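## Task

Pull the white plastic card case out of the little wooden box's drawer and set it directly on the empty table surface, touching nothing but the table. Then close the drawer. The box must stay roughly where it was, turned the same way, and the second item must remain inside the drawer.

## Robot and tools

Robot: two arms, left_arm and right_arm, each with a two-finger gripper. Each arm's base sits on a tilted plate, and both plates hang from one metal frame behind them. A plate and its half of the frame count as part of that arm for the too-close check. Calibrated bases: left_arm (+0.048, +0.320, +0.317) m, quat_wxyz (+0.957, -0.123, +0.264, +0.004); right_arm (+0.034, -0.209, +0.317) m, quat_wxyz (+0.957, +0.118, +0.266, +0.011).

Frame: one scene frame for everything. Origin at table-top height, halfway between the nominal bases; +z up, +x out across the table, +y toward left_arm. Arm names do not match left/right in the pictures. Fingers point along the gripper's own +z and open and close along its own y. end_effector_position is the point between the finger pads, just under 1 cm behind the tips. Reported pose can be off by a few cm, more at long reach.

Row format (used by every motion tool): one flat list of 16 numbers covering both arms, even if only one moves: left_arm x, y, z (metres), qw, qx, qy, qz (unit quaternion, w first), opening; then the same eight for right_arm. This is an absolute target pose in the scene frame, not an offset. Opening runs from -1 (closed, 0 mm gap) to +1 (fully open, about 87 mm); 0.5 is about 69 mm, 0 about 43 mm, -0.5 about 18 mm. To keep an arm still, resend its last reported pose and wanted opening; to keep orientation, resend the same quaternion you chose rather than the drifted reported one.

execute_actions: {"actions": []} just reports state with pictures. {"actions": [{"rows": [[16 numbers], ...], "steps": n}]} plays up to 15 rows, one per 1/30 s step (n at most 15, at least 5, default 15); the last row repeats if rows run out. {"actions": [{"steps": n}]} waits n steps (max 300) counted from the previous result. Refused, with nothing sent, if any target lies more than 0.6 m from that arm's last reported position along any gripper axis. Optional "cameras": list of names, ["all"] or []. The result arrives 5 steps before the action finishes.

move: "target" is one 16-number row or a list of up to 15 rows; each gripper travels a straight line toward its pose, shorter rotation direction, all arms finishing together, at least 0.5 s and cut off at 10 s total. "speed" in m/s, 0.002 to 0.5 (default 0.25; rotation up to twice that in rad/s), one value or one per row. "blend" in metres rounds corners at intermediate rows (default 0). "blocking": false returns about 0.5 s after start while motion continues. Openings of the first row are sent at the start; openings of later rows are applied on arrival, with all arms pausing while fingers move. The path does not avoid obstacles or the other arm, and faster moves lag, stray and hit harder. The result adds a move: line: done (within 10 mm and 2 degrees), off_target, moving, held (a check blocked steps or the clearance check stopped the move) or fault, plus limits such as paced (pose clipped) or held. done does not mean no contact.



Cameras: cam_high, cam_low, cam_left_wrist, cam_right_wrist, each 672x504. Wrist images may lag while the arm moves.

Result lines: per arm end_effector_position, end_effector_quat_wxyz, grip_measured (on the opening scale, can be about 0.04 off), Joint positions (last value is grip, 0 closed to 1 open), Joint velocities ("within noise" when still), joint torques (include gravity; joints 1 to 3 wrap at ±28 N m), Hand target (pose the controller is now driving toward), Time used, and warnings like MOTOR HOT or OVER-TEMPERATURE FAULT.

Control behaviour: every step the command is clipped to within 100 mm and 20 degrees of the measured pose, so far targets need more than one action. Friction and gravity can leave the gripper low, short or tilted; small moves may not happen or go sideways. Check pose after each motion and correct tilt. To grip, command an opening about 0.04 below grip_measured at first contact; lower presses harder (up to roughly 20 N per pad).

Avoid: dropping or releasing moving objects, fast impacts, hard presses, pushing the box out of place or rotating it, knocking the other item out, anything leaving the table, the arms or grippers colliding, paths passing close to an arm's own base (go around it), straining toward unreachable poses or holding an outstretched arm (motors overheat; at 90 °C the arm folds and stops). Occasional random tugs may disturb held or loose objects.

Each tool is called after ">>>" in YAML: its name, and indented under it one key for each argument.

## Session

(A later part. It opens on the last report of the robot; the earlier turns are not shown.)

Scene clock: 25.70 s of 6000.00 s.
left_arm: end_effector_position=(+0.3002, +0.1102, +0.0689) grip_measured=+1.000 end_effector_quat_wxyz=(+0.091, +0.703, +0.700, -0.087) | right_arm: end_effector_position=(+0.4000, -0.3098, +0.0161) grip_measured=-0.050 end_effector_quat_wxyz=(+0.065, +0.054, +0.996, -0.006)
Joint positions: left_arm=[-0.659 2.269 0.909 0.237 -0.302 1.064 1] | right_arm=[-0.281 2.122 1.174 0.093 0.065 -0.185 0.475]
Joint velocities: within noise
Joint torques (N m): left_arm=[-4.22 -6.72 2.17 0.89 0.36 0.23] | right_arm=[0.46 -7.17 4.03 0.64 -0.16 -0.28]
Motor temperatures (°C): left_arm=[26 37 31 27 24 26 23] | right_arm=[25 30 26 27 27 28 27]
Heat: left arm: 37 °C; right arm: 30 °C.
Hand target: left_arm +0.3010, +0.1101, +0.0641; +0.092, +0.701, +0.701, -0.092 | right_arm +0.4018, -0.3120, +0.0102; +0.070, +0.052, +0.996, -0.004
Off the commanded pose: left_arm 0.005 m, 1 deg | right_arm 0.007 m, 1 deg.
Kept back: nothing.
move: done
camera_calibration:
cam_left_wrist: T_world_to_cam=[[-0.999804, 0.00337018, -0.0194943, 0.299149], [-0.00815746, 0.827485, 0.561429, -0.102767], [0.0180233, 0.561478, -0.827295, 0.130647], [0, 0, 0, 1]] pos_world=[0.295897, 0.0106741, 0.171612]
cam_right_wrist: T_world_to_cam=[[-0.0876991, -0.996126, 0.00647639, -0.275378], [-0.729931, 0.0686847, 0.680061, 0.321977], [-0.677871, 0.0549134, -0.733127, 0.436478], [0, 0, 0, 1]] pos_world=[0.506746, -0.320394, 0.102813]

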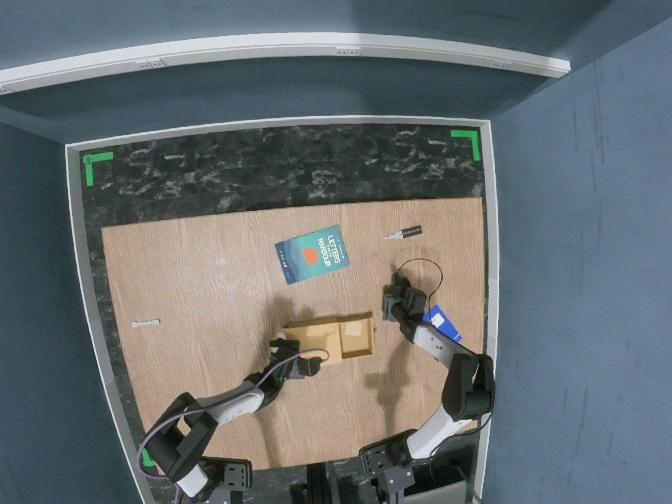

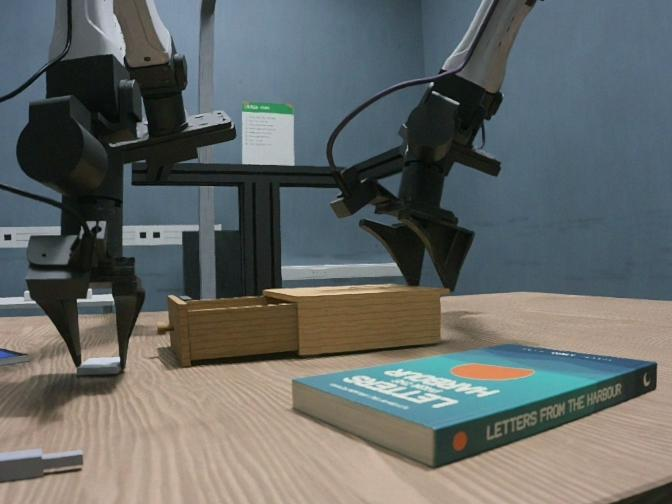

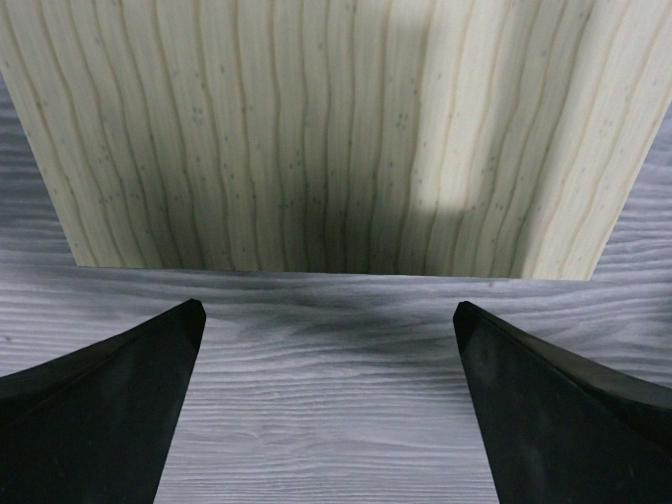

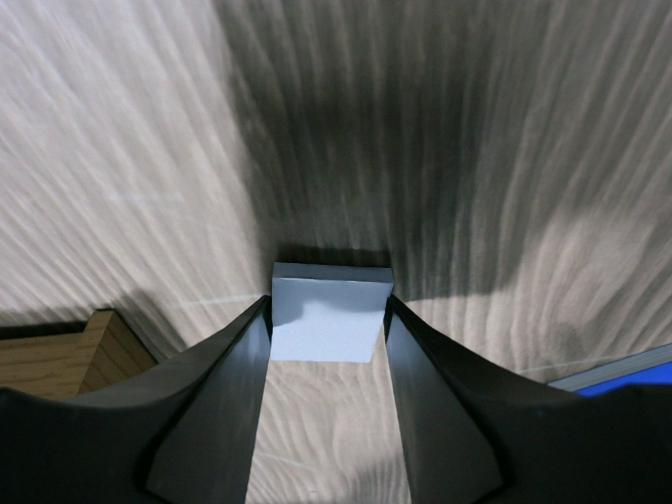

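>>> move:
  target:
    - [0.301,0.110,0.064,0.0923,0.701,0.701,-0.0923,1,0.402,-0.312,0.003,0.07,0.052,0.996,-0.004,-0.35]
    - [0.301,0.110,0.064,0.0923,0.701,0.701,-0.0923,1,0.402,-0.311,0.005,0.07,0.052,0.996,-0.004,0.15]
    - [0.301,0.110,0.064,0.0923,0.701,0.701,-0.0923,1,0.400,-0.311,0.075,0.07,0.052,0.996,-0.004,0.15]
    - [0.301,0.110,0.064,0.0923,0.701,0.701,-0.0923,1,0.328,-0.292,0.075,0.07,-0.035,0.9969,0.0024,-1]
    - [0.301,0.110,0.064,0.0923,0.701,0.701,-0.0923,1,0.328,-0.290,0.024,0.07,-0.035,0.9969,0.0024,-1]
  speed: [0.05, 0.05, 0.25, 0.3, 0.25]
  blend: [0, 0, 0.02, 0, 0]

>>> zoom_image:
  camera: "cam_high"
  region: [260, 280, 430, 380]

>>> zoom_image:
  camera: "cam_low"
  region: [0, 220, 360, 490]

Scene clock: 30.63 s of 6000.00 s.
left_arm: end_effector_position=(+0.3002, +0.1102, +0.0689) grip_measured=+1.000 end_effector_quat_wxyz=(+0.091, +0.703, +0.700, -0.087) | right_arm: end_effector_position=(+0.3260, -0.2909, +0.0281) grip_measured=-0.973 end_effector_quat_wxyz=(+0.065, -0.031, +0.997, -0.001)
Joint positions: left_arm=[-0.659 2.269 0.909 0.237 -0.302 1.064 1] | right_arm=[-0.276 2.03 0.819 0.35 0.049 -0.349 0.013]
Joint velocities: within noise
Joint torques (N m): left_arm=[-4.22 -6.75 2.17 0.88 0.34 0.24] | right_arm=[0.83 -6.01 1.52 0.64 -0.17 -0.27]
Motor temperatures (°C): left_arm=[26 37 31 27 24 26 23] | right_arm=[25 30 26 27 27 28 27]
Heat: left arm: 37 °C; right arm: 30 °C.
Hand target: left_arm +0.3010, +0.1101, +0.0641; +0.092, +0.701, +0.701, -0.092 | right_arm +0.3280, -0.2899, +0.0241; +0.070, -0.035, +0.997, +0.002
Off the commanded pose: left_arm 0.005 m, 1 deg | right_arm 0.005 m, 1 deg.
Kept back: nothing.
move: done; target 4's new opening was sent with right_arm's hand 0.020 m and 3 deg from that target
camera_calibration:
cam_left_wrist: T_world_to_cam=[[-0.999804, 0.00337018, -0.0194943, 0.299149], [-0.00815746, 0.827485, 0.561429, -0.102767], [0.0180233, 0.561478, -0.827295, 0.130647], [0, 0, 0, 1]] pos_world=[0.295897, 0.0106741, 0.171612]
cam_right_wrist: T_world_to_cam=[[0.0817778, -0.996621, 0.00771188, -0.318528], [-0.730112, -0.0546388, 0.681139, 0.222669], [-0.678416, -0.0613326, -0.732113, 0.360366], [0, 0, 0, 1]] pos_world=[0.4331, -0.283183, 0.114617]

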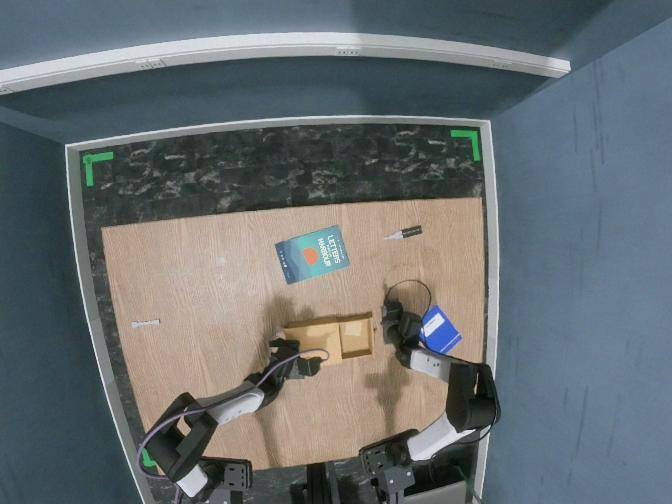

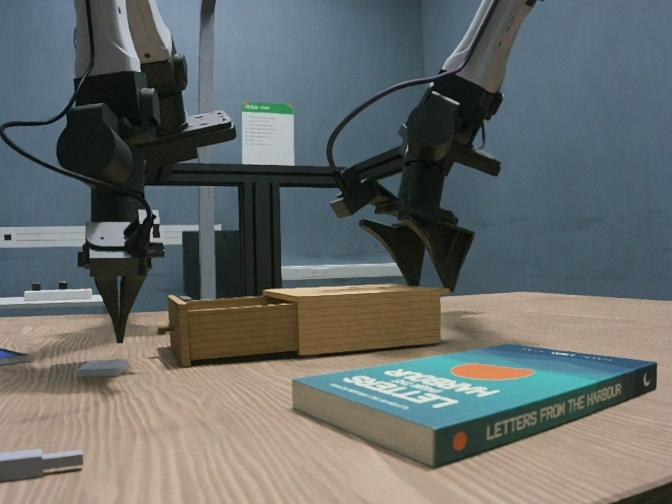

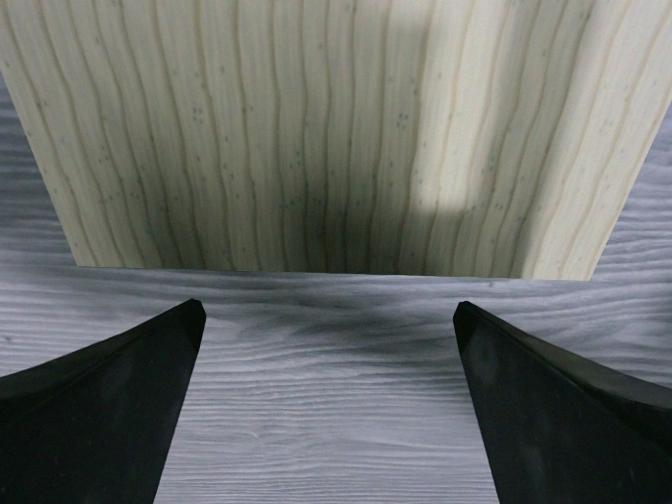

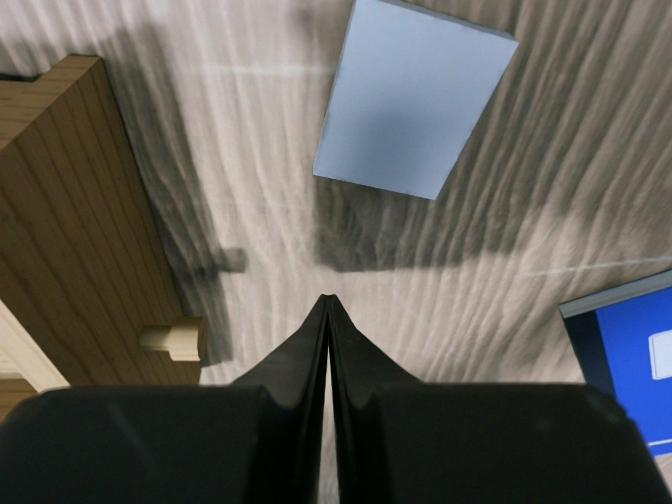

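Scaled by 2.965 from the camera's 672x504 image, which has a finer 960x720 frame.

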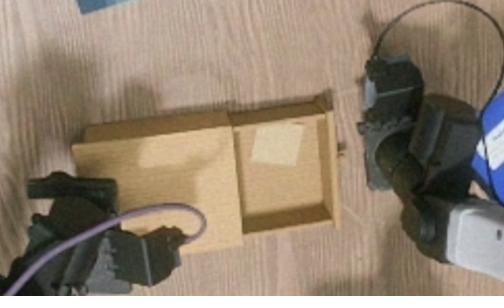

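Scaled by 1.400 from the camera's 672x504 image, which has a finer 960x720 frame.

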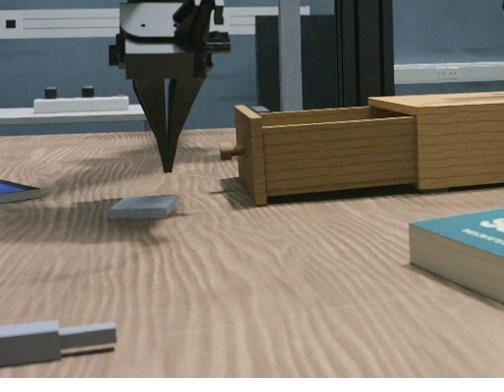

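>>> move:
  target:
    - [0.301,0.102,0.064,0.0923,0.701,0.701,-0.0923,1,0.314,-0.262,0.025,0.07,-0.035,0.9969,0.0024,-1]
    - [0.301,0.102,0.064,0.0923,0.701,0.701,-0.0923,1,0.306,-0.122,0.026,0.07,-0.035,0.9969,0.0024,-1]
  speed: [0.15, 0.1]
  blend: [0.008, 0]

>>> zoom_image:
  camera: "cam_high"
  region: [260, 280, 430, 380]

>>> zoom_image:
  camera: "cam_low"
  region: [100, 240, 460, 390]

Scene clock: 33.13 s of 6000.00 s.
left_arm: end_effector_position=(+0.3040, +0.1122, +0.0669) grip_measured=+1.000 end_effector_quat_wxyz=(+0.082, +0.703, +0.702, -0.075) | right_arm: end_effector_position=(+0.3145, -0.1573, +0.0320) grip_measured=-0.974 end_effector_quat_wxyz=(+0.079, -0.028, +0.995, -0.058)
Joint positions: left_arm=[-0.659 2.281 0.935 0.213 -0.33 1.059 1] | right_arm=[0.19 2.159 0.781 0.469 0.457 0.009 0.013]
Joint velocities: within noise
Joint torques (N m): left_arm=[-5.98 -6.64 2.22 0.95 0.53 0.09] | right_arm=[7.43 -4.57 1.28 0.41 -0.95 0.23]
Motor temperatures (°C): left_arm=[27 38 31 27 24 26 23] | right_arm=[25 30 26 27 27 28 27]
Heat: left arm: 38 °C; right arm: 30 °C.
Hand target: left_arm +0.3010, +0.1022, +0.0644; +0.092, +0.701, +0.701, -0.092 | right_arm +0.3050, -0.1237, +0.0288; +0.069, -0.035, +0.997, +0.001
Off the commanded pose: left_arm 0.011 m, 2 deg | right_arm 0.037 m, 7 deg.
Kept back: nothing.
move: off_target (left_arm, right_arm)
camera_calibration:
cam_left_wrist: T_world_to_cam=[[-0.999723, 0.000818109, -0.0235127, 0.303411], [-0.0131129, 0.810393, 0.585739, -0.10152], [0.0195337, 0.585885, -0.810158, 0.123401], [0, 0, 0, 1]] pos_world=[0.299585, 0.00972403, 0.166573]
cam_right_wrist: T_world_to_cam=[[0.0677347, -0.990268, 0.121576, -0.182748], [-0.751735, 0.0294635, 0.658806, 0.239656], [-0.655977, -0.136017, -0.742424, 0.345121], [0, 0, 0, 1]] pos_world=[0.418928, -0.141088, 0.120557]

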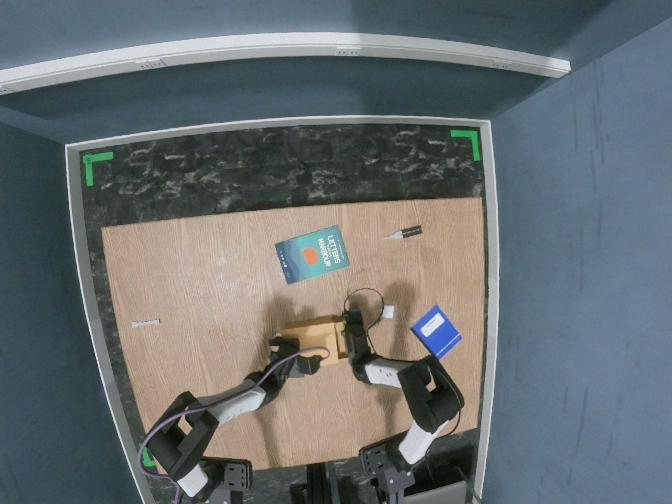

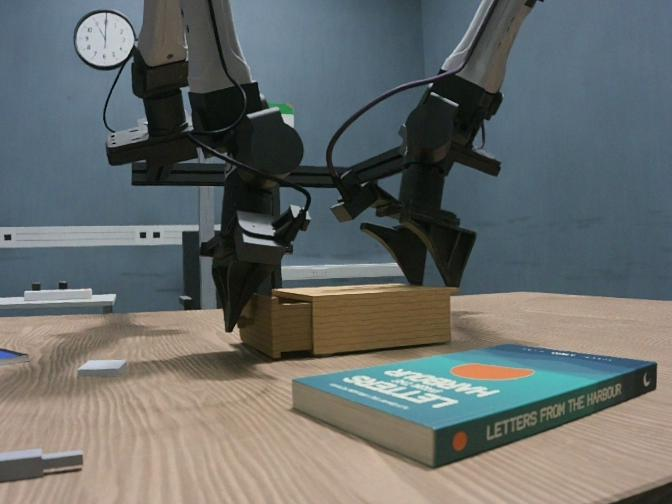

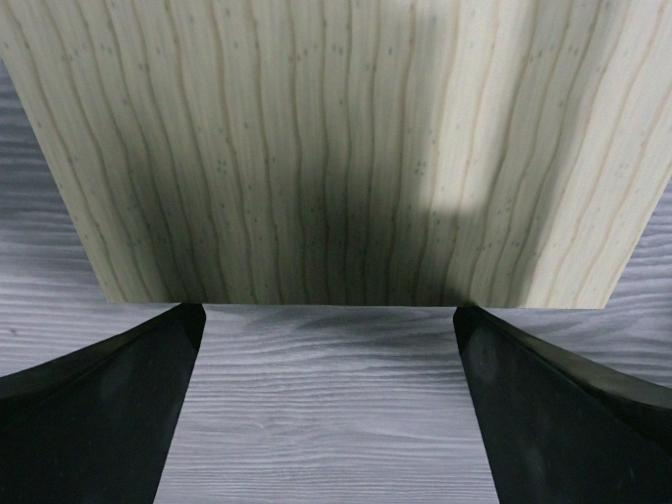

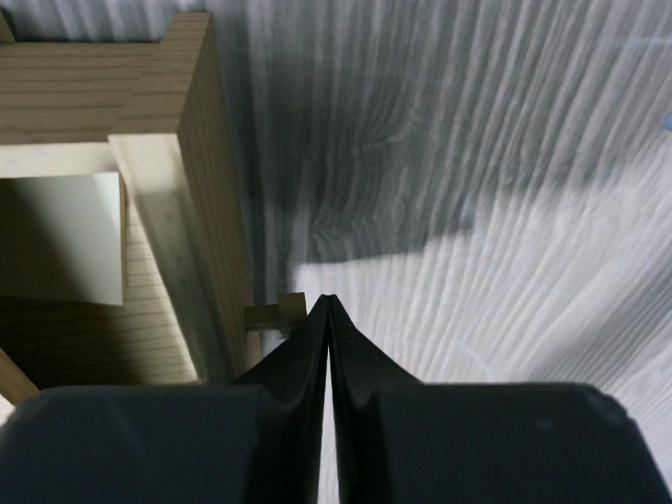

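Scaled by 2.965 from the camera's 672x504 image, which has a finer 960x720 frame.

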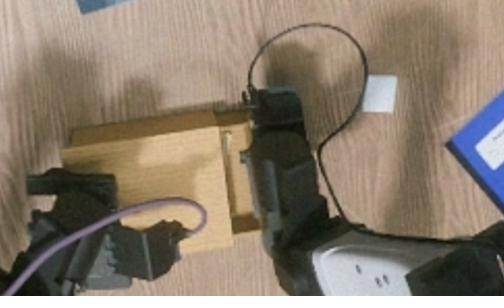

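Scaled by 1.400 from the camera's 672x504 image, which has a finer 960x720 frame.

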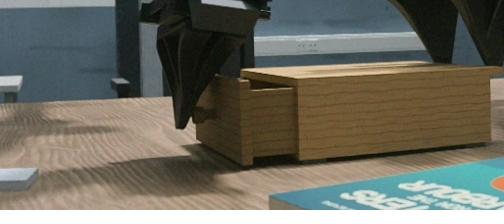

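>>> move:
  target: [0.299,0.092,0.064,0.0923,0.701,0.701,-0.0923,1,0.303,-0.085,0.026,0.07,-0.035,0.9969,0.0024,-1]
  speed: 0.1

>>> zoom_image:
  camera: "cam_high"
  region: [260, 280, 430, 380]

>>> zoom_image:
  camera: "cam_low"
  region: [100, 240, 460, 390]

Scene clock: 34.27 s of 6000.00 s.
left_arm: end_effector_position=(+0.3026, +0.1175, +0.0671) grip_measured=+1.000 end_effector_quat_wxyz=(+0.067, +0.707, +0.702, -0.060) | right_arm: end_effector_position=(+0.3104, -0.1251, +0.0326) grip_measured=-0.974 end_effector_quat_wxyz=(+0.076, -0.031, +0.994, -0.067)
Joint positions: left_arm=[-0.666 2.288 0.946 0.181 -0.37 1.048 1] | right_arm=[0.294 2.208 0.834 0.413 0.535 0.099 0.013]
Joint velocities: within noise
Joint torques (N m): left_arm=[-7.54 -5.93 3.21 1.09 0.79 -0.05] | right_arm=[8.49 -4.48 1.96 0.51 -1.04 0.19]
Motor temperatures (°C): left_arm=[27 38 31 27 24 26 23] | right_arm=[25 30 26 27 27 28 27]
Heat: left arm: 38 °C; right arm: 30 °C.
Hand target: left_arm +0.2989, +0.0930, +0.0657; +0.092, +0.702, +0.701, -0.092 | right_arm +0.3017, -0.0872, +0.0297; +0.068, -0.036, +0.997, +0.000
Off the commanded pose: left_arm 0.026 m, 5 deg | right_arm 0.041 m, 8 deg.
Kept back: nothing.
move: off_target (left_arm, right_arm)
camera_calibration:
cam_left_wrist: T_world_to_cam=[[-0.999704, 0.00691795, -0.0233291, 0.301261], [-0.00905609, 0.784087, 0.620584, -0.106327], [0.0225852, 0.620612, -0.783793, 0.113727], [0, 0, 0, 1]] pos_world=[0.29764, 0.0107053, 0.162151]
cam_right_wrist: T_world_to_cam=[[0.0730498, -0.987561, 0.139239, -0.152552], [-0.748361, 0.0380097, 0.662202, 0.235118], [-0.659257, -0.152575, -0.736275, 0.346044], [0, 0, 0, 1]] pos_world=[0.415229, -0.106793, 0.12033]

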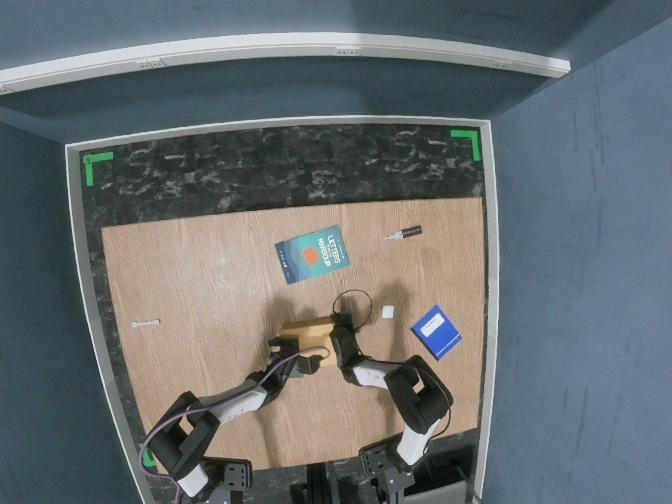

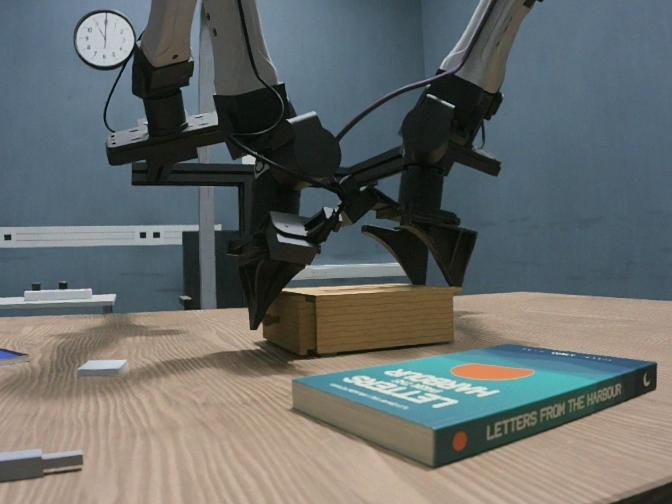

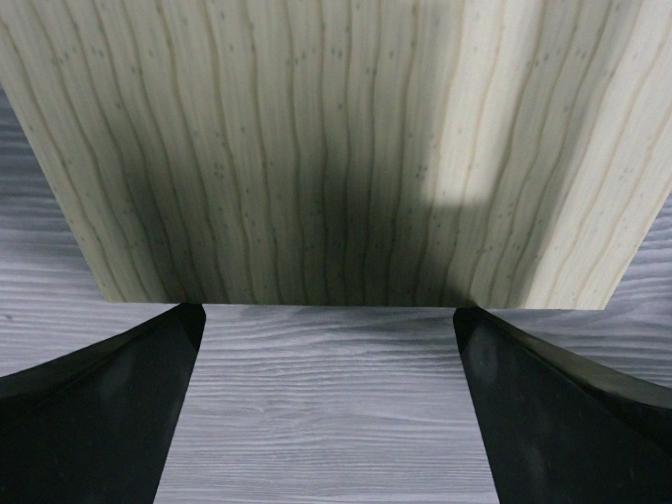

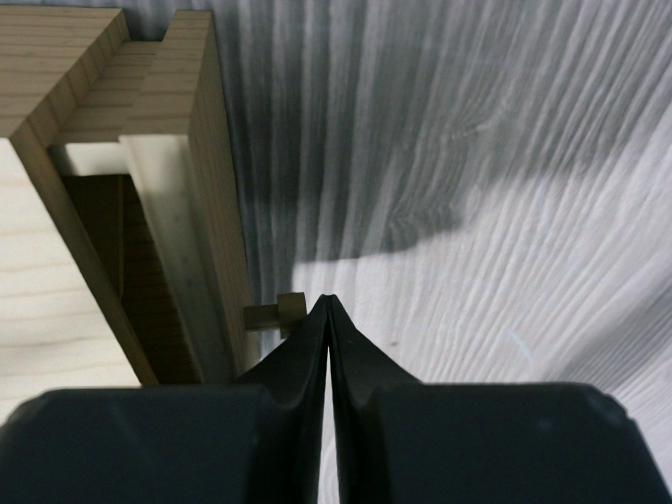

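Scaled by 2.965 from the camera's 672x504 image, which has a finer 960x720 frame.

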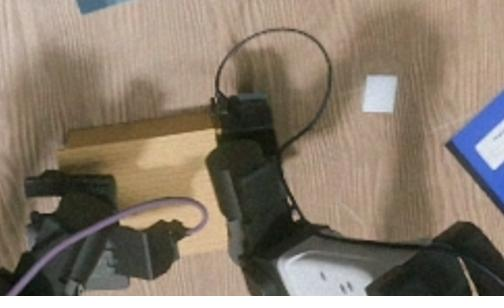

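Scaled by 1.400 from the camera's 672x504 image, which has a finer 960x720 frame.

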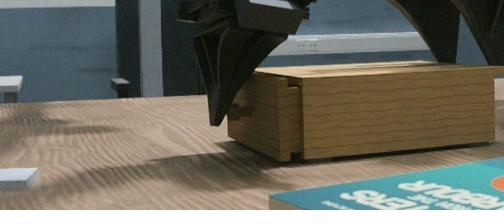

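>>> move:
  target: [0.299,0.086,0.064,0.0923,0.701,0.701,-0.0923,1,0.302,-0.064,0.026,0.07,-0.035,0.9969,0.0024,-1]
  speed: 0.1

>>> zoom_image:
  camera: "cam_high"
  region: [260, 280, 430, 380]

>>> zoom_image:
  camera: "cam_low"
  region: [100, 240, 460, 390]

Scene clock: 35.00 s of 6000.00 s.
left_arm: end_effector_position=(+0.3018, +0.1205, +0.0674) grip_measured=+1.000 end_effector_quat_wxyz=(+0.061, +0.708, +0.701, -0.054) | right_arm: end_effector_position=(+0.3094, -0.1246, +0.0330) grip_measured=-0.974 end_effector_quat_wxyz=(+0.075, -0.029, +0.994, -0.071)
Joint positions: left_arm=[-0.668 2.288 0.946 0.171 -0.384 1.047 1] | right_arm=[0.299 2.211 0.837 0.405 0.547 0.112 0.013]
Joint velocities: within noise
Joint torques (N m): left_arm=[-5.53 -7.88 1.5 0.78 0.25 0.14] | right_arm=[4.31 -6.82 0.7 0.43 0.04 -0.14]
Motor temperatures (°C): left_arm=[27 38 31 27 24 26 23] | right_arm=[25 30 26 27 27 28 27]
Heat: left arm: 38 °C; right arm: 30 °C.
Hand target: left_arm +0.3021, +0.1179, +0.0673; +0.065, +0.707, +0.702, -0.059 | right_arm +0.3094, -0.1234, +0.0329; +0.075, -0.029, +0.994, -0.068
Off the commanded pose: left_arm 0.035 m, 6 deg | right_arm 0.061 m, 8 deg.
Kept back: nothing.
move: held (left_arm, right_arm; a check stopped the path); limits=held
pose unreachable (left arm): on one or more control steps of this call this arm could not follow its commanded pose, so it was not sent that pose on those steps. It may still have moved: this result reports where it is.
cause: moving toward the commanded pose would bring a part of the arm too close to another arm (this arm's wrist camera and the right arm's wrist (the part past joint 5), along the way the arms are being sent, or toward where that arm still pushes).
pose unreachable (right arm): on one or more control steps of this call this arm could not follow its commanded pose, so it was not sent that pose on those steps. It may still have moved: this result reports where it is.
cause: moving toward the commanded pose would bring a part of the arm too close to another arm (this arm's wrist (the part past joint 5) and the left arm's wrist camera, at the place that arm was heading or pushing toward when its own hold began).
camera_calibration:
cam_left_wrist: T_world_to_cam=[[-0.999681, 0.0103268, -0.0230386, 0.300002], [-0.00659981, 0.773903, 0.63327, -0.109252], [0.0243693, 0.63322, -0.773588, 0.109368], [0, 0, 0, 1]] pos_world=[0.29652, 0.0121985, 0.160704]
cam_right_wrist: T_world_to_cam=[[0.0669265, -0.986836, 0.147228, -0.150288], [-0.747045, 0.048253, 0.663019, 0.234991], [-0.661395, -0.154359, -0.733982, 0.346117], [0, 0, 0, 1]] pos_world=[0.414527, -0.106222, 0.120366]

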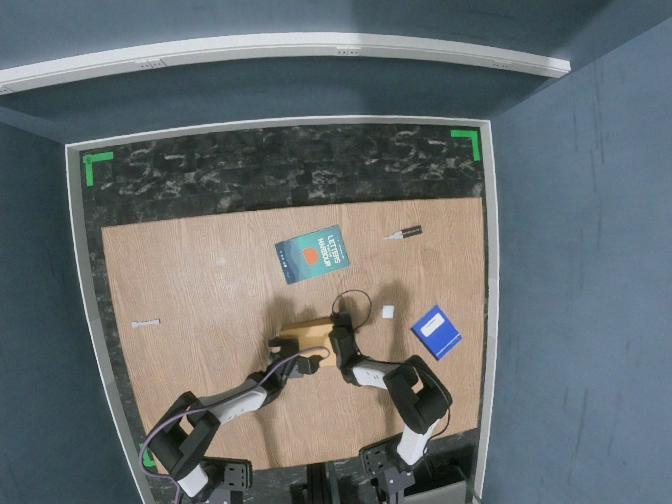

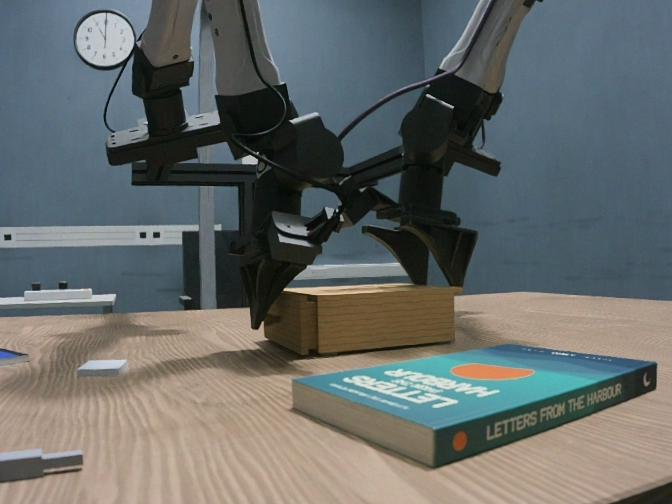

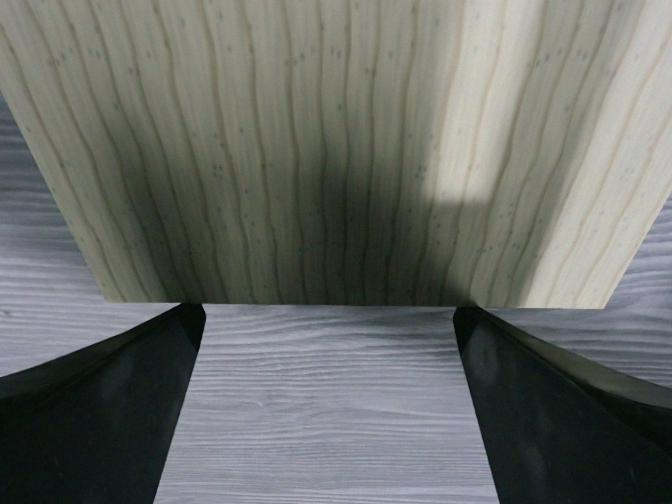

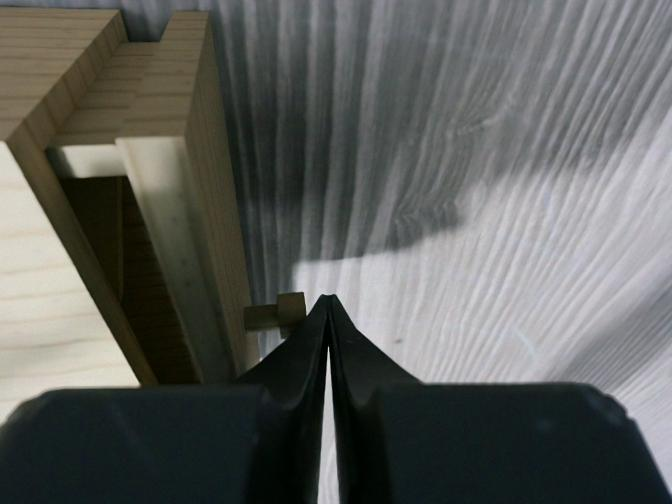

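Scaled by 2.965 from the camera's 672x504 image, which has a finer 960x720 frame.

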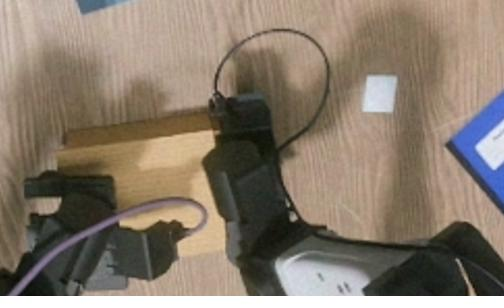

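Scaled by 1.400 from the camera's 672x504 image, which has a finer 960x720 frame.

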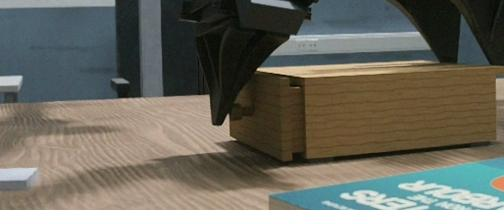

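>>> move:
  target:
    - [0.301,0.110,0.064,0.0923,0.701,0.701,-0.0923,1,0.311,-0.175,0.040,0.07,-0.035,0.9969,0.0024,-1]
    - [0.300,0.105,0.064,0.0923,0.701,0.701,-0.0923,1,0.314,-0.215,0.09,-0.0765,0.6785,0.7273,0.0713,0.3]
    - [0.300,0.102,0.064,0.0923,0.701,0.701,-0.0923,1,0.314,-0.195,0.038,-0.0765,0.6785,0.7273,0.0713,0.3]
  speed: [0.25, 0.5, 0.25]
  blend: [0, 0.01, 0]

>>> zoom_image:
  camera: "cam_high"
  region: [260, 280, 430, 380]

Scene clock: 40.27 s of 6000.00 s.
left_arm: end_effector_position=(+0.2977, +0.1217, +0.0642) grip_measured=+1.000 end_effector_quat_wxyz=(+0.068, +0.707, +0.701, -0.065) | right_arm: end_effector_position=(+0.3147, -0.1963, +0.0423) grip_measured=+0.300 end_effector_quat_wxyz=(-0.079, +0.677, +0.728, +0.075)
Joint positions: left_arm=[-0.655 2.288 0.92 0.21 -0.355 1.059 1] | right_arm=[-0.256 2.045 0.774 0.215 -0.111 1.235 0.65]
Joint velocities: within noise
Joint torques (N m): left_arm=[-6.35 -7.27 2.86 0.98 0.74 0.07] | right_arm=[1.91 -5.44 0.47 0.15 0.03 -0.01]
Motor temperatures (°C): left_arm=[27 38 31 27 24 26 23] | right_arm=[25 31 26 27 27 28 27]
Heat: left arm: 38 °C; right arm: 31 °C.
Hand target: left_arm +0.3001, +0.1025, +0.0651; +0.092, +0.701, +0.701, -0.092 | right_arm +0.3141, -0.1950, +0.0382; -0.076, +0.678, +0.727, +0.071
Off the commanded pose: left_arm 0.020 m, 4 deg | right_arm 0.005 m, 1 deg.
Kept back: nothing.
move: off_target (left_arm); blend cut to 0 m at target 2; target 2's new opening was sent with right_arm's hand 0.012 m and 2 deg from that target
camera_calibration:
cam_left_wrist: T_world_to_cam=[[-0.99982, 0.00786522, -0.0172646, 0.29587], [-0.00439563, 0.789216, 0.6141, -0.10956], [0.0184556, 0.614065, -0.789039, 0.111317], [0, 0, 0, 1]] pos_world=[0.293281, 0.0157837, 0.160223]
cam_right_wrist: T_world_to_cam=[[-0.995684, -0.0923043, -0.00965648, 0.293878], [-0.0506942, 0.453762, 0.88968, 0.0871244], [-0.0777395, 0.886329, -0.456483, 0.354248], [0, 0, 0, 1]] pos_world=[0.324565, -0.326388, 0.0870334]

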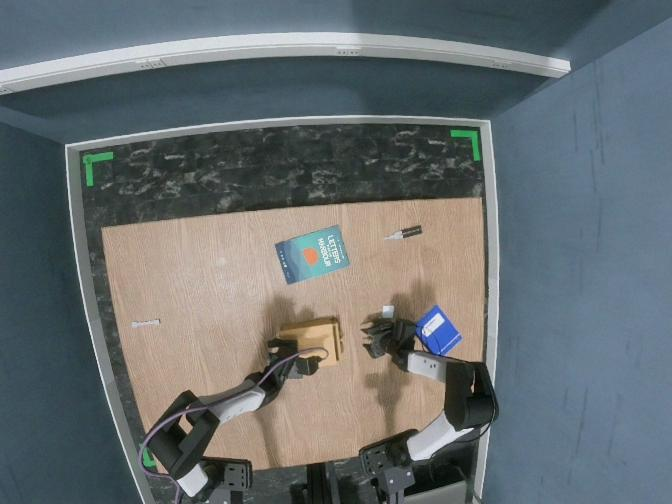

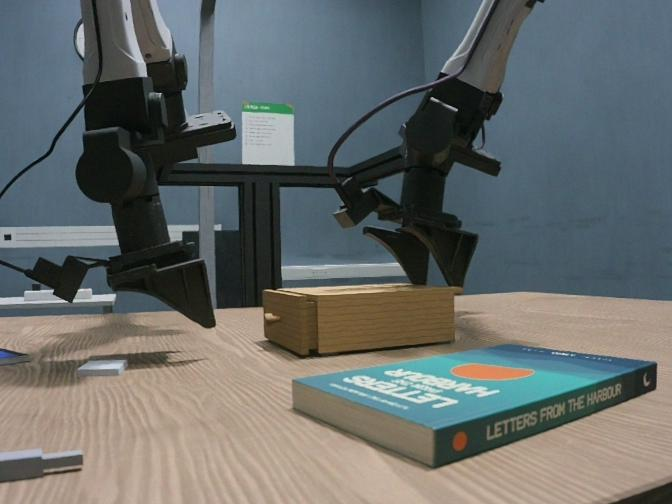

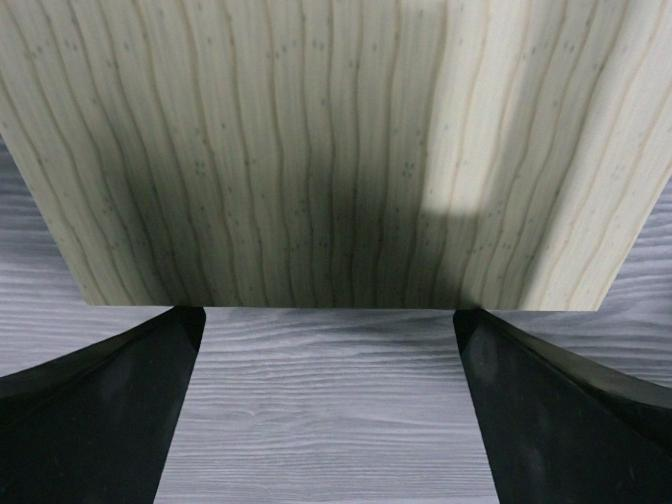

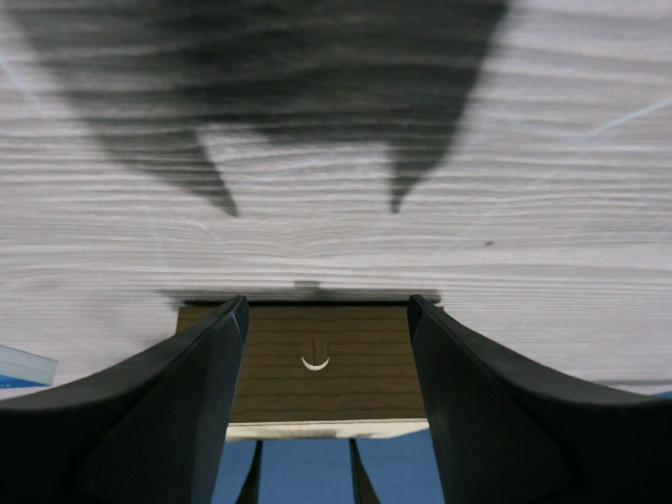

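Scaled by 2.965 from the camera's 672x504 image, which has a finer 960x720 frame.

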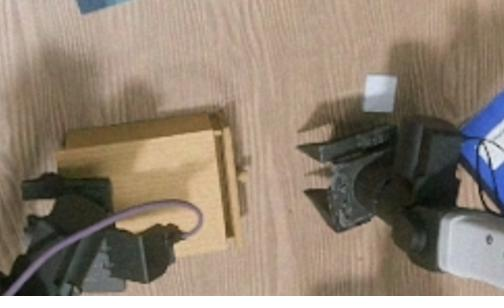

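>>> move:
  target: [0.300,0.102,0.064,0.0923,0.701,0.701,-0.0923,1,0.311,-0.055,0.038,-0.0765,0.6785,0.7273,0.0713,0.3]
  speed: 0.12

>>> zoom_image:
  camera: "cam_high"
  region: [260, 280, 430, 380]

>>> zoom_image:
  camera: "cam_low"
  region: [100, 240, 460, 390]

Scene clock: 42.10 s of 6000.00 s.
left_arm: end_effector_position=(+0.2970, +0.1237, +0.0643) grip_measured=+1.000 end_effector_quat_wxyz=(+0.064, +0.705, +0.703, -0.062) | right_arm: end_effector_position=(+0.3169, -0.0928, +0.0324) grip_measured=+0.300 end_effector_quat_wxyz=(-0.031, +0.698, +0.715, +0.028)
Joint positions: left_arm=[-0.655 2.288 0.92 0.204 -0.364 1.051 1] | right_arm=[0.144 2.165 0.787 0.322 0.223 1.632 0.65]
Joint velocities: within noise
Joint torques (N m): left_arm=[-6.41 -7.32 2.84 1.02 0.79 0.16] | right_arm=[7.88 -4.52 0.79 0.22 -1 -0.2]
Motor temperatures (°C): left_arm=[27 38 31 27 24 26 23] | right_arm=[25 31 26 27 27 28 27]
Heat: left arm: 38 °C; right arm: 31 °C.
Hand target: left_arm +0.3001, +0.1026, +0.0653; +0.092, +0.701, +0.701, -0.092 | right_arm +0.3099, -0.0575, +0.0400; -0.076, +0.678, +0.727, +0.070
Off the commanded pose: left_arm 0.022 m, 5 deg | right_arm 0.039 m, 8 deg.
Kept back: nothing.
move: off_target (left_arm, right_arm)
camera_calibration:
cam_left_wrist: T_world_to_cam=[[-0.999876, 0.00259503, -0.0155412, 0.295696], [-0.00762967, 0.783252, 0.621657, -0.109911], [0.0137859, 0.621699, -0.783135, 0.110239], [0, 0, 0, 1]] pos_world=[0.293301, 0.0167851, 0.159254]
cam_right_wrist: T_world_to_cam=[[-0.998986, -0.0450268, -0.0000009907, 0.310656], [-0.025729, 0.570818, 0.820673, 0.0541938], [-0.0369517, 0.819841, -0.571397, 0.242779], [0, 0, 0, 1]] pos_world=[0.320706, -0.215987, 0.0942483]

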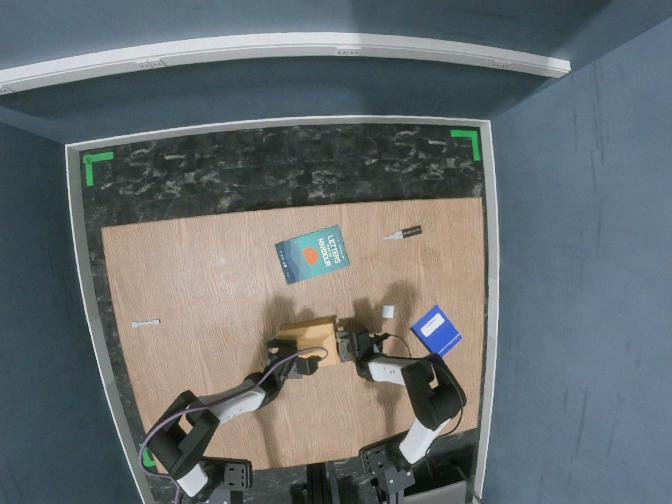

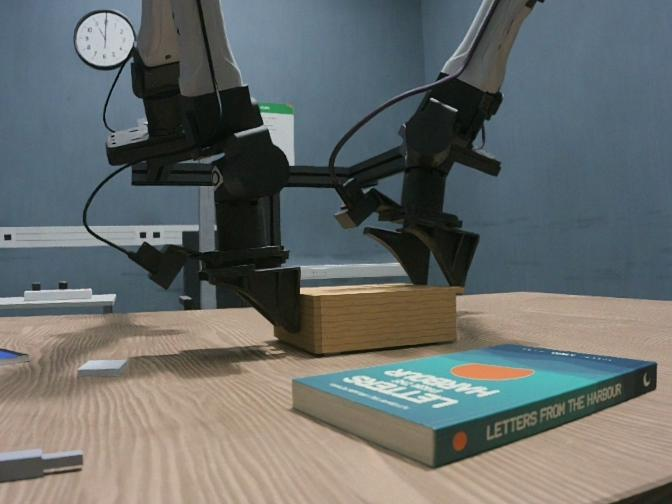

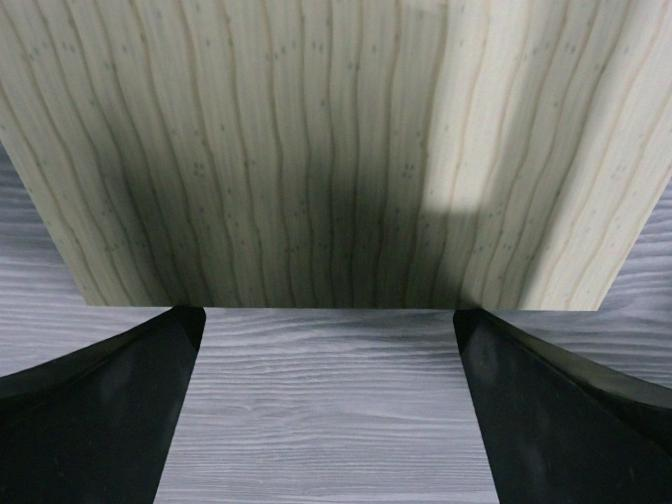

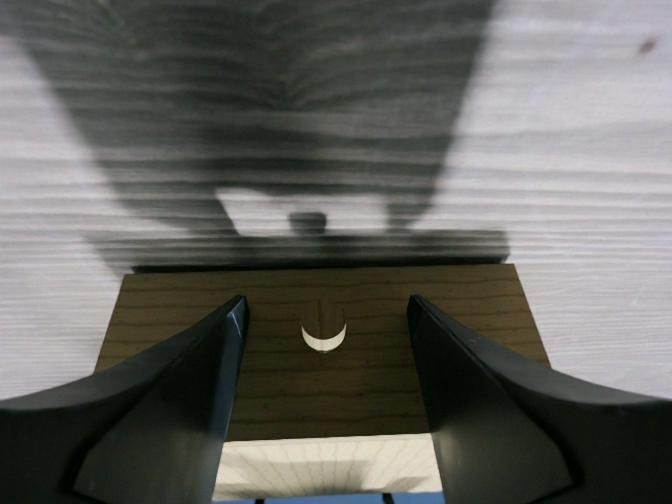

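Scaled by 2.965 from the camera's 672x504 image, which has a finer 960x720 frame.

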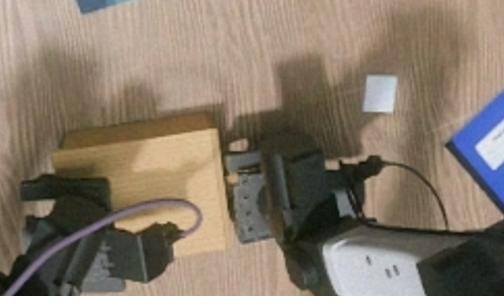

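Scaled by 1.400 from the camera's 672x504 image, which has a finer 960x720 frame.

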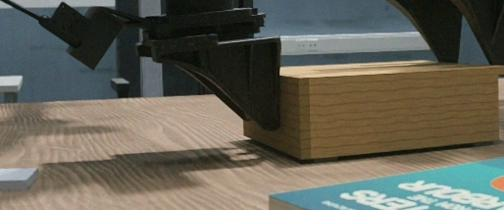

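>>> zoom_image:
  camera: "cam_low"
  region: [270, 270, 370, 370]

>>> zoom_image:
  camera: "cam_right_wrist"
  region: [210, 400, 450, 504]

Scaled by 5.040 from the camera's 672x504 image, which has a finer 960x720 frame.

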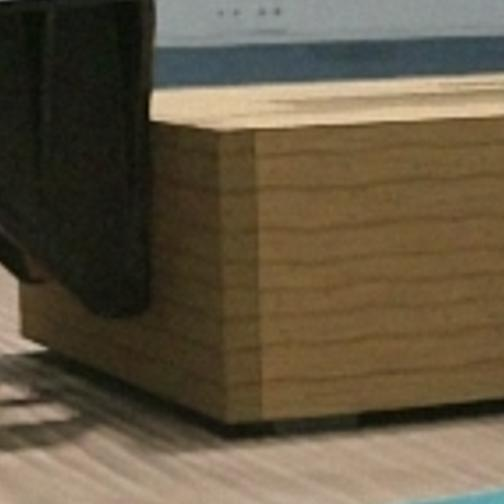

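Scaled by 2.100 from the camera's 672x504 image, which has a finer 960x720 frame.

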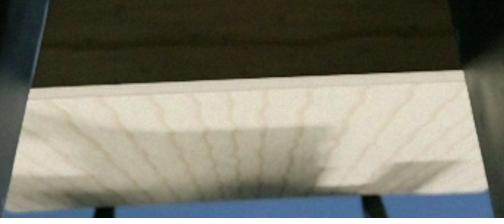

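>>> move:
  target:
    - [0.300,0.155,0.066,0.0923,0.701,0.701,-0.0923,1,0.311,-0.165,0.045,-0.0765,0.6785,0.7273,0.0713,0.3]
    - [0.300,0.101,0.062,0.0923,0.701,0.701,-0.0923,1,0.311,-0.205,0.10,-0.0765,0.6785,0.7273,0.0713,0.3]
    - [0.300,0.150,0.07,0.0923,0.701,0.701,-0.0923,1,0.311,-0.21,0.11,-0.0765,0.6785,0.7273,0.0713,0.3]
    - [0.300,0.160,0.12,0.0923,0.701,0.701,-0.0923,1,0.311,-0.21,0.12,-0.0765,0.6785,0.7273,0.0713,0.3]
  speed: [0.2, 0.12, 0.2, 0.2]
  blend: [0, 0, 0.02, 0]

>>> zoom_image:
  camera: "cam_high"
  region: [260, 280, 430, 380]

>>> zoom_image:
  camera: "cam_low"
  region: [60, 240, 460, 390]

Scene clock: 45.40 s of 6000.00 s.
left_arm: end_effector_position=(+0.3043, +0.1610, +0.1177) grip_measured=+1.000 end_effector_quat_wxyz=(+0.094, +0.701, +0.702, -0.085) | right_arm: end_effector_position=(+0.3071, -0.2075, +0.1123) grip_measured=+0.300 end_effector_quat_wxyz=(-0.083, +0.680, +0.726, +0.064)
Joint positions: left_arm=[-0.608 1.971 0.713 0.157 -0.282 1.108 1] | right_arm=[-0.268 1.713 0.659 -0.02 -0.1 1.232 0.65]
Joint velocities: within noise
Joint torques (N m): left_arm=[-4.85 -7.51 1.36 0.66 0.29 0.08] | right_arm=[0.34 -8.77 0.85 -0.16 -0.16 -0.25]
Motor temperatures (°C): left_arm=[27 38 31 27 24 26 23] | right_arm=[25 31 26 27 27 28 27]
Heat: left arm: 38 °C; right arm: 31 °C.
Hand target: left_arm +0.3001, +0.1600, +0.1200; +0.092, +0.701, +0.701, -0.092 | right_arm +0.3109, -0.2098, +0.1196; -0.076, +0.678, +0.727, +0.071
Off the commanded pose: left_arm 0.005 m, 1 deg | right_arm 0.009 m, 1 deg.
Kept back: nothing.
move: done
camera_calibration:
cam_left_wrist: T_world_to_cam=[[-0.999656, -0.00406115, -0.0259083, 0.305913], [-0.017884, 0.828143, 0.560232, -0.169188], [0.0191806, 0.560502, -0.827931, 0.142305], [0, 0, 0, 1]] pos_world=[0.300053, 0.0615924, 0.220529]
cam_right_wrist: T_world_to_cam=[[-0.996059, -0.0876522, 0.0135406, 0.284451], [-0.028792, 0.463961, 0.885387, 0.0253338], [-0.0838885, 0.881508, -0.464657, 0.397325], [0, 0, 0, 1]] pos_world=[0.31739, -0.337066, 0.158338]

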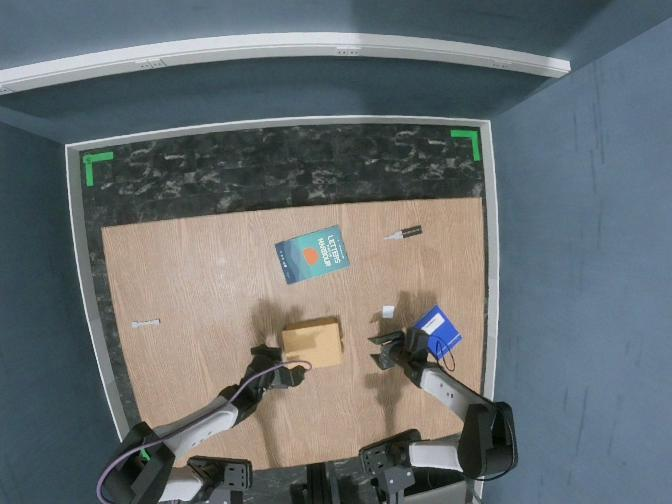

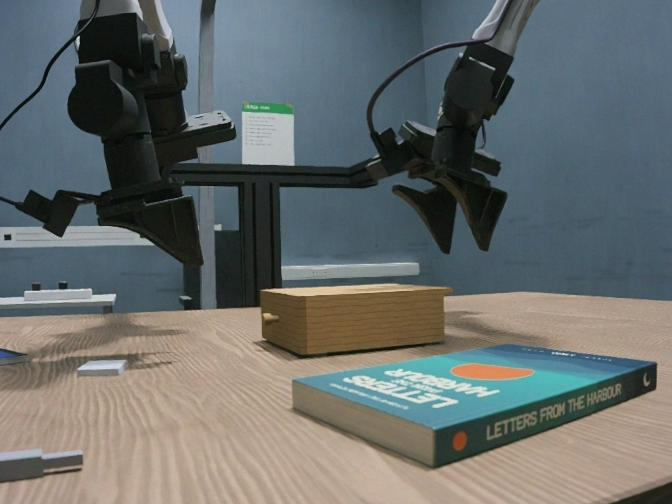

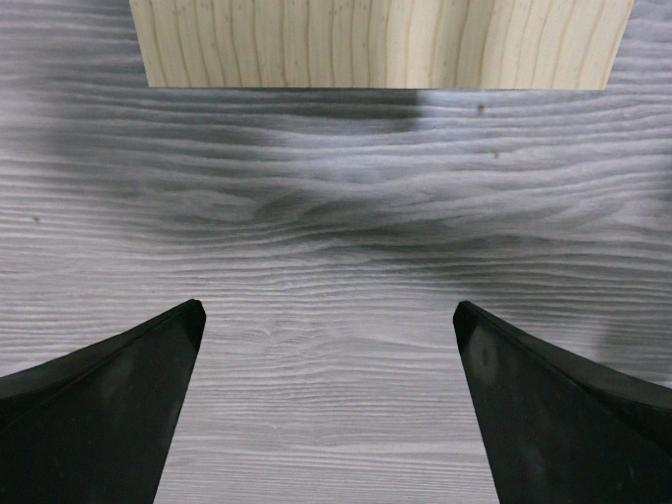

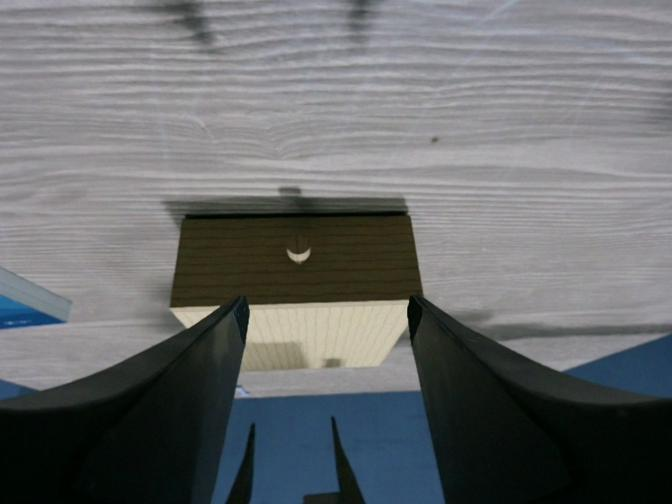

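Scaled by 2.965 from the camera's 672x504 image, which has a finer 960x720 frame.

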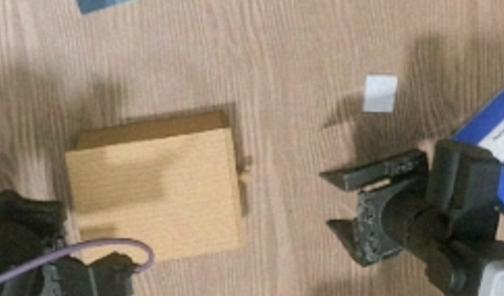

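Scaled by 1.260 from the camera's 672x504 image, which has a finer 960x720 frame.

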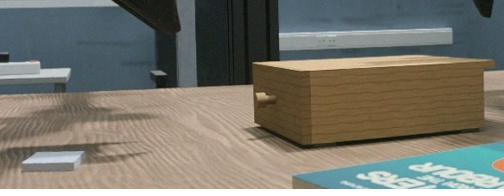

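>>> finished_scene:
  scene: 2

The scene is finished: the task was done.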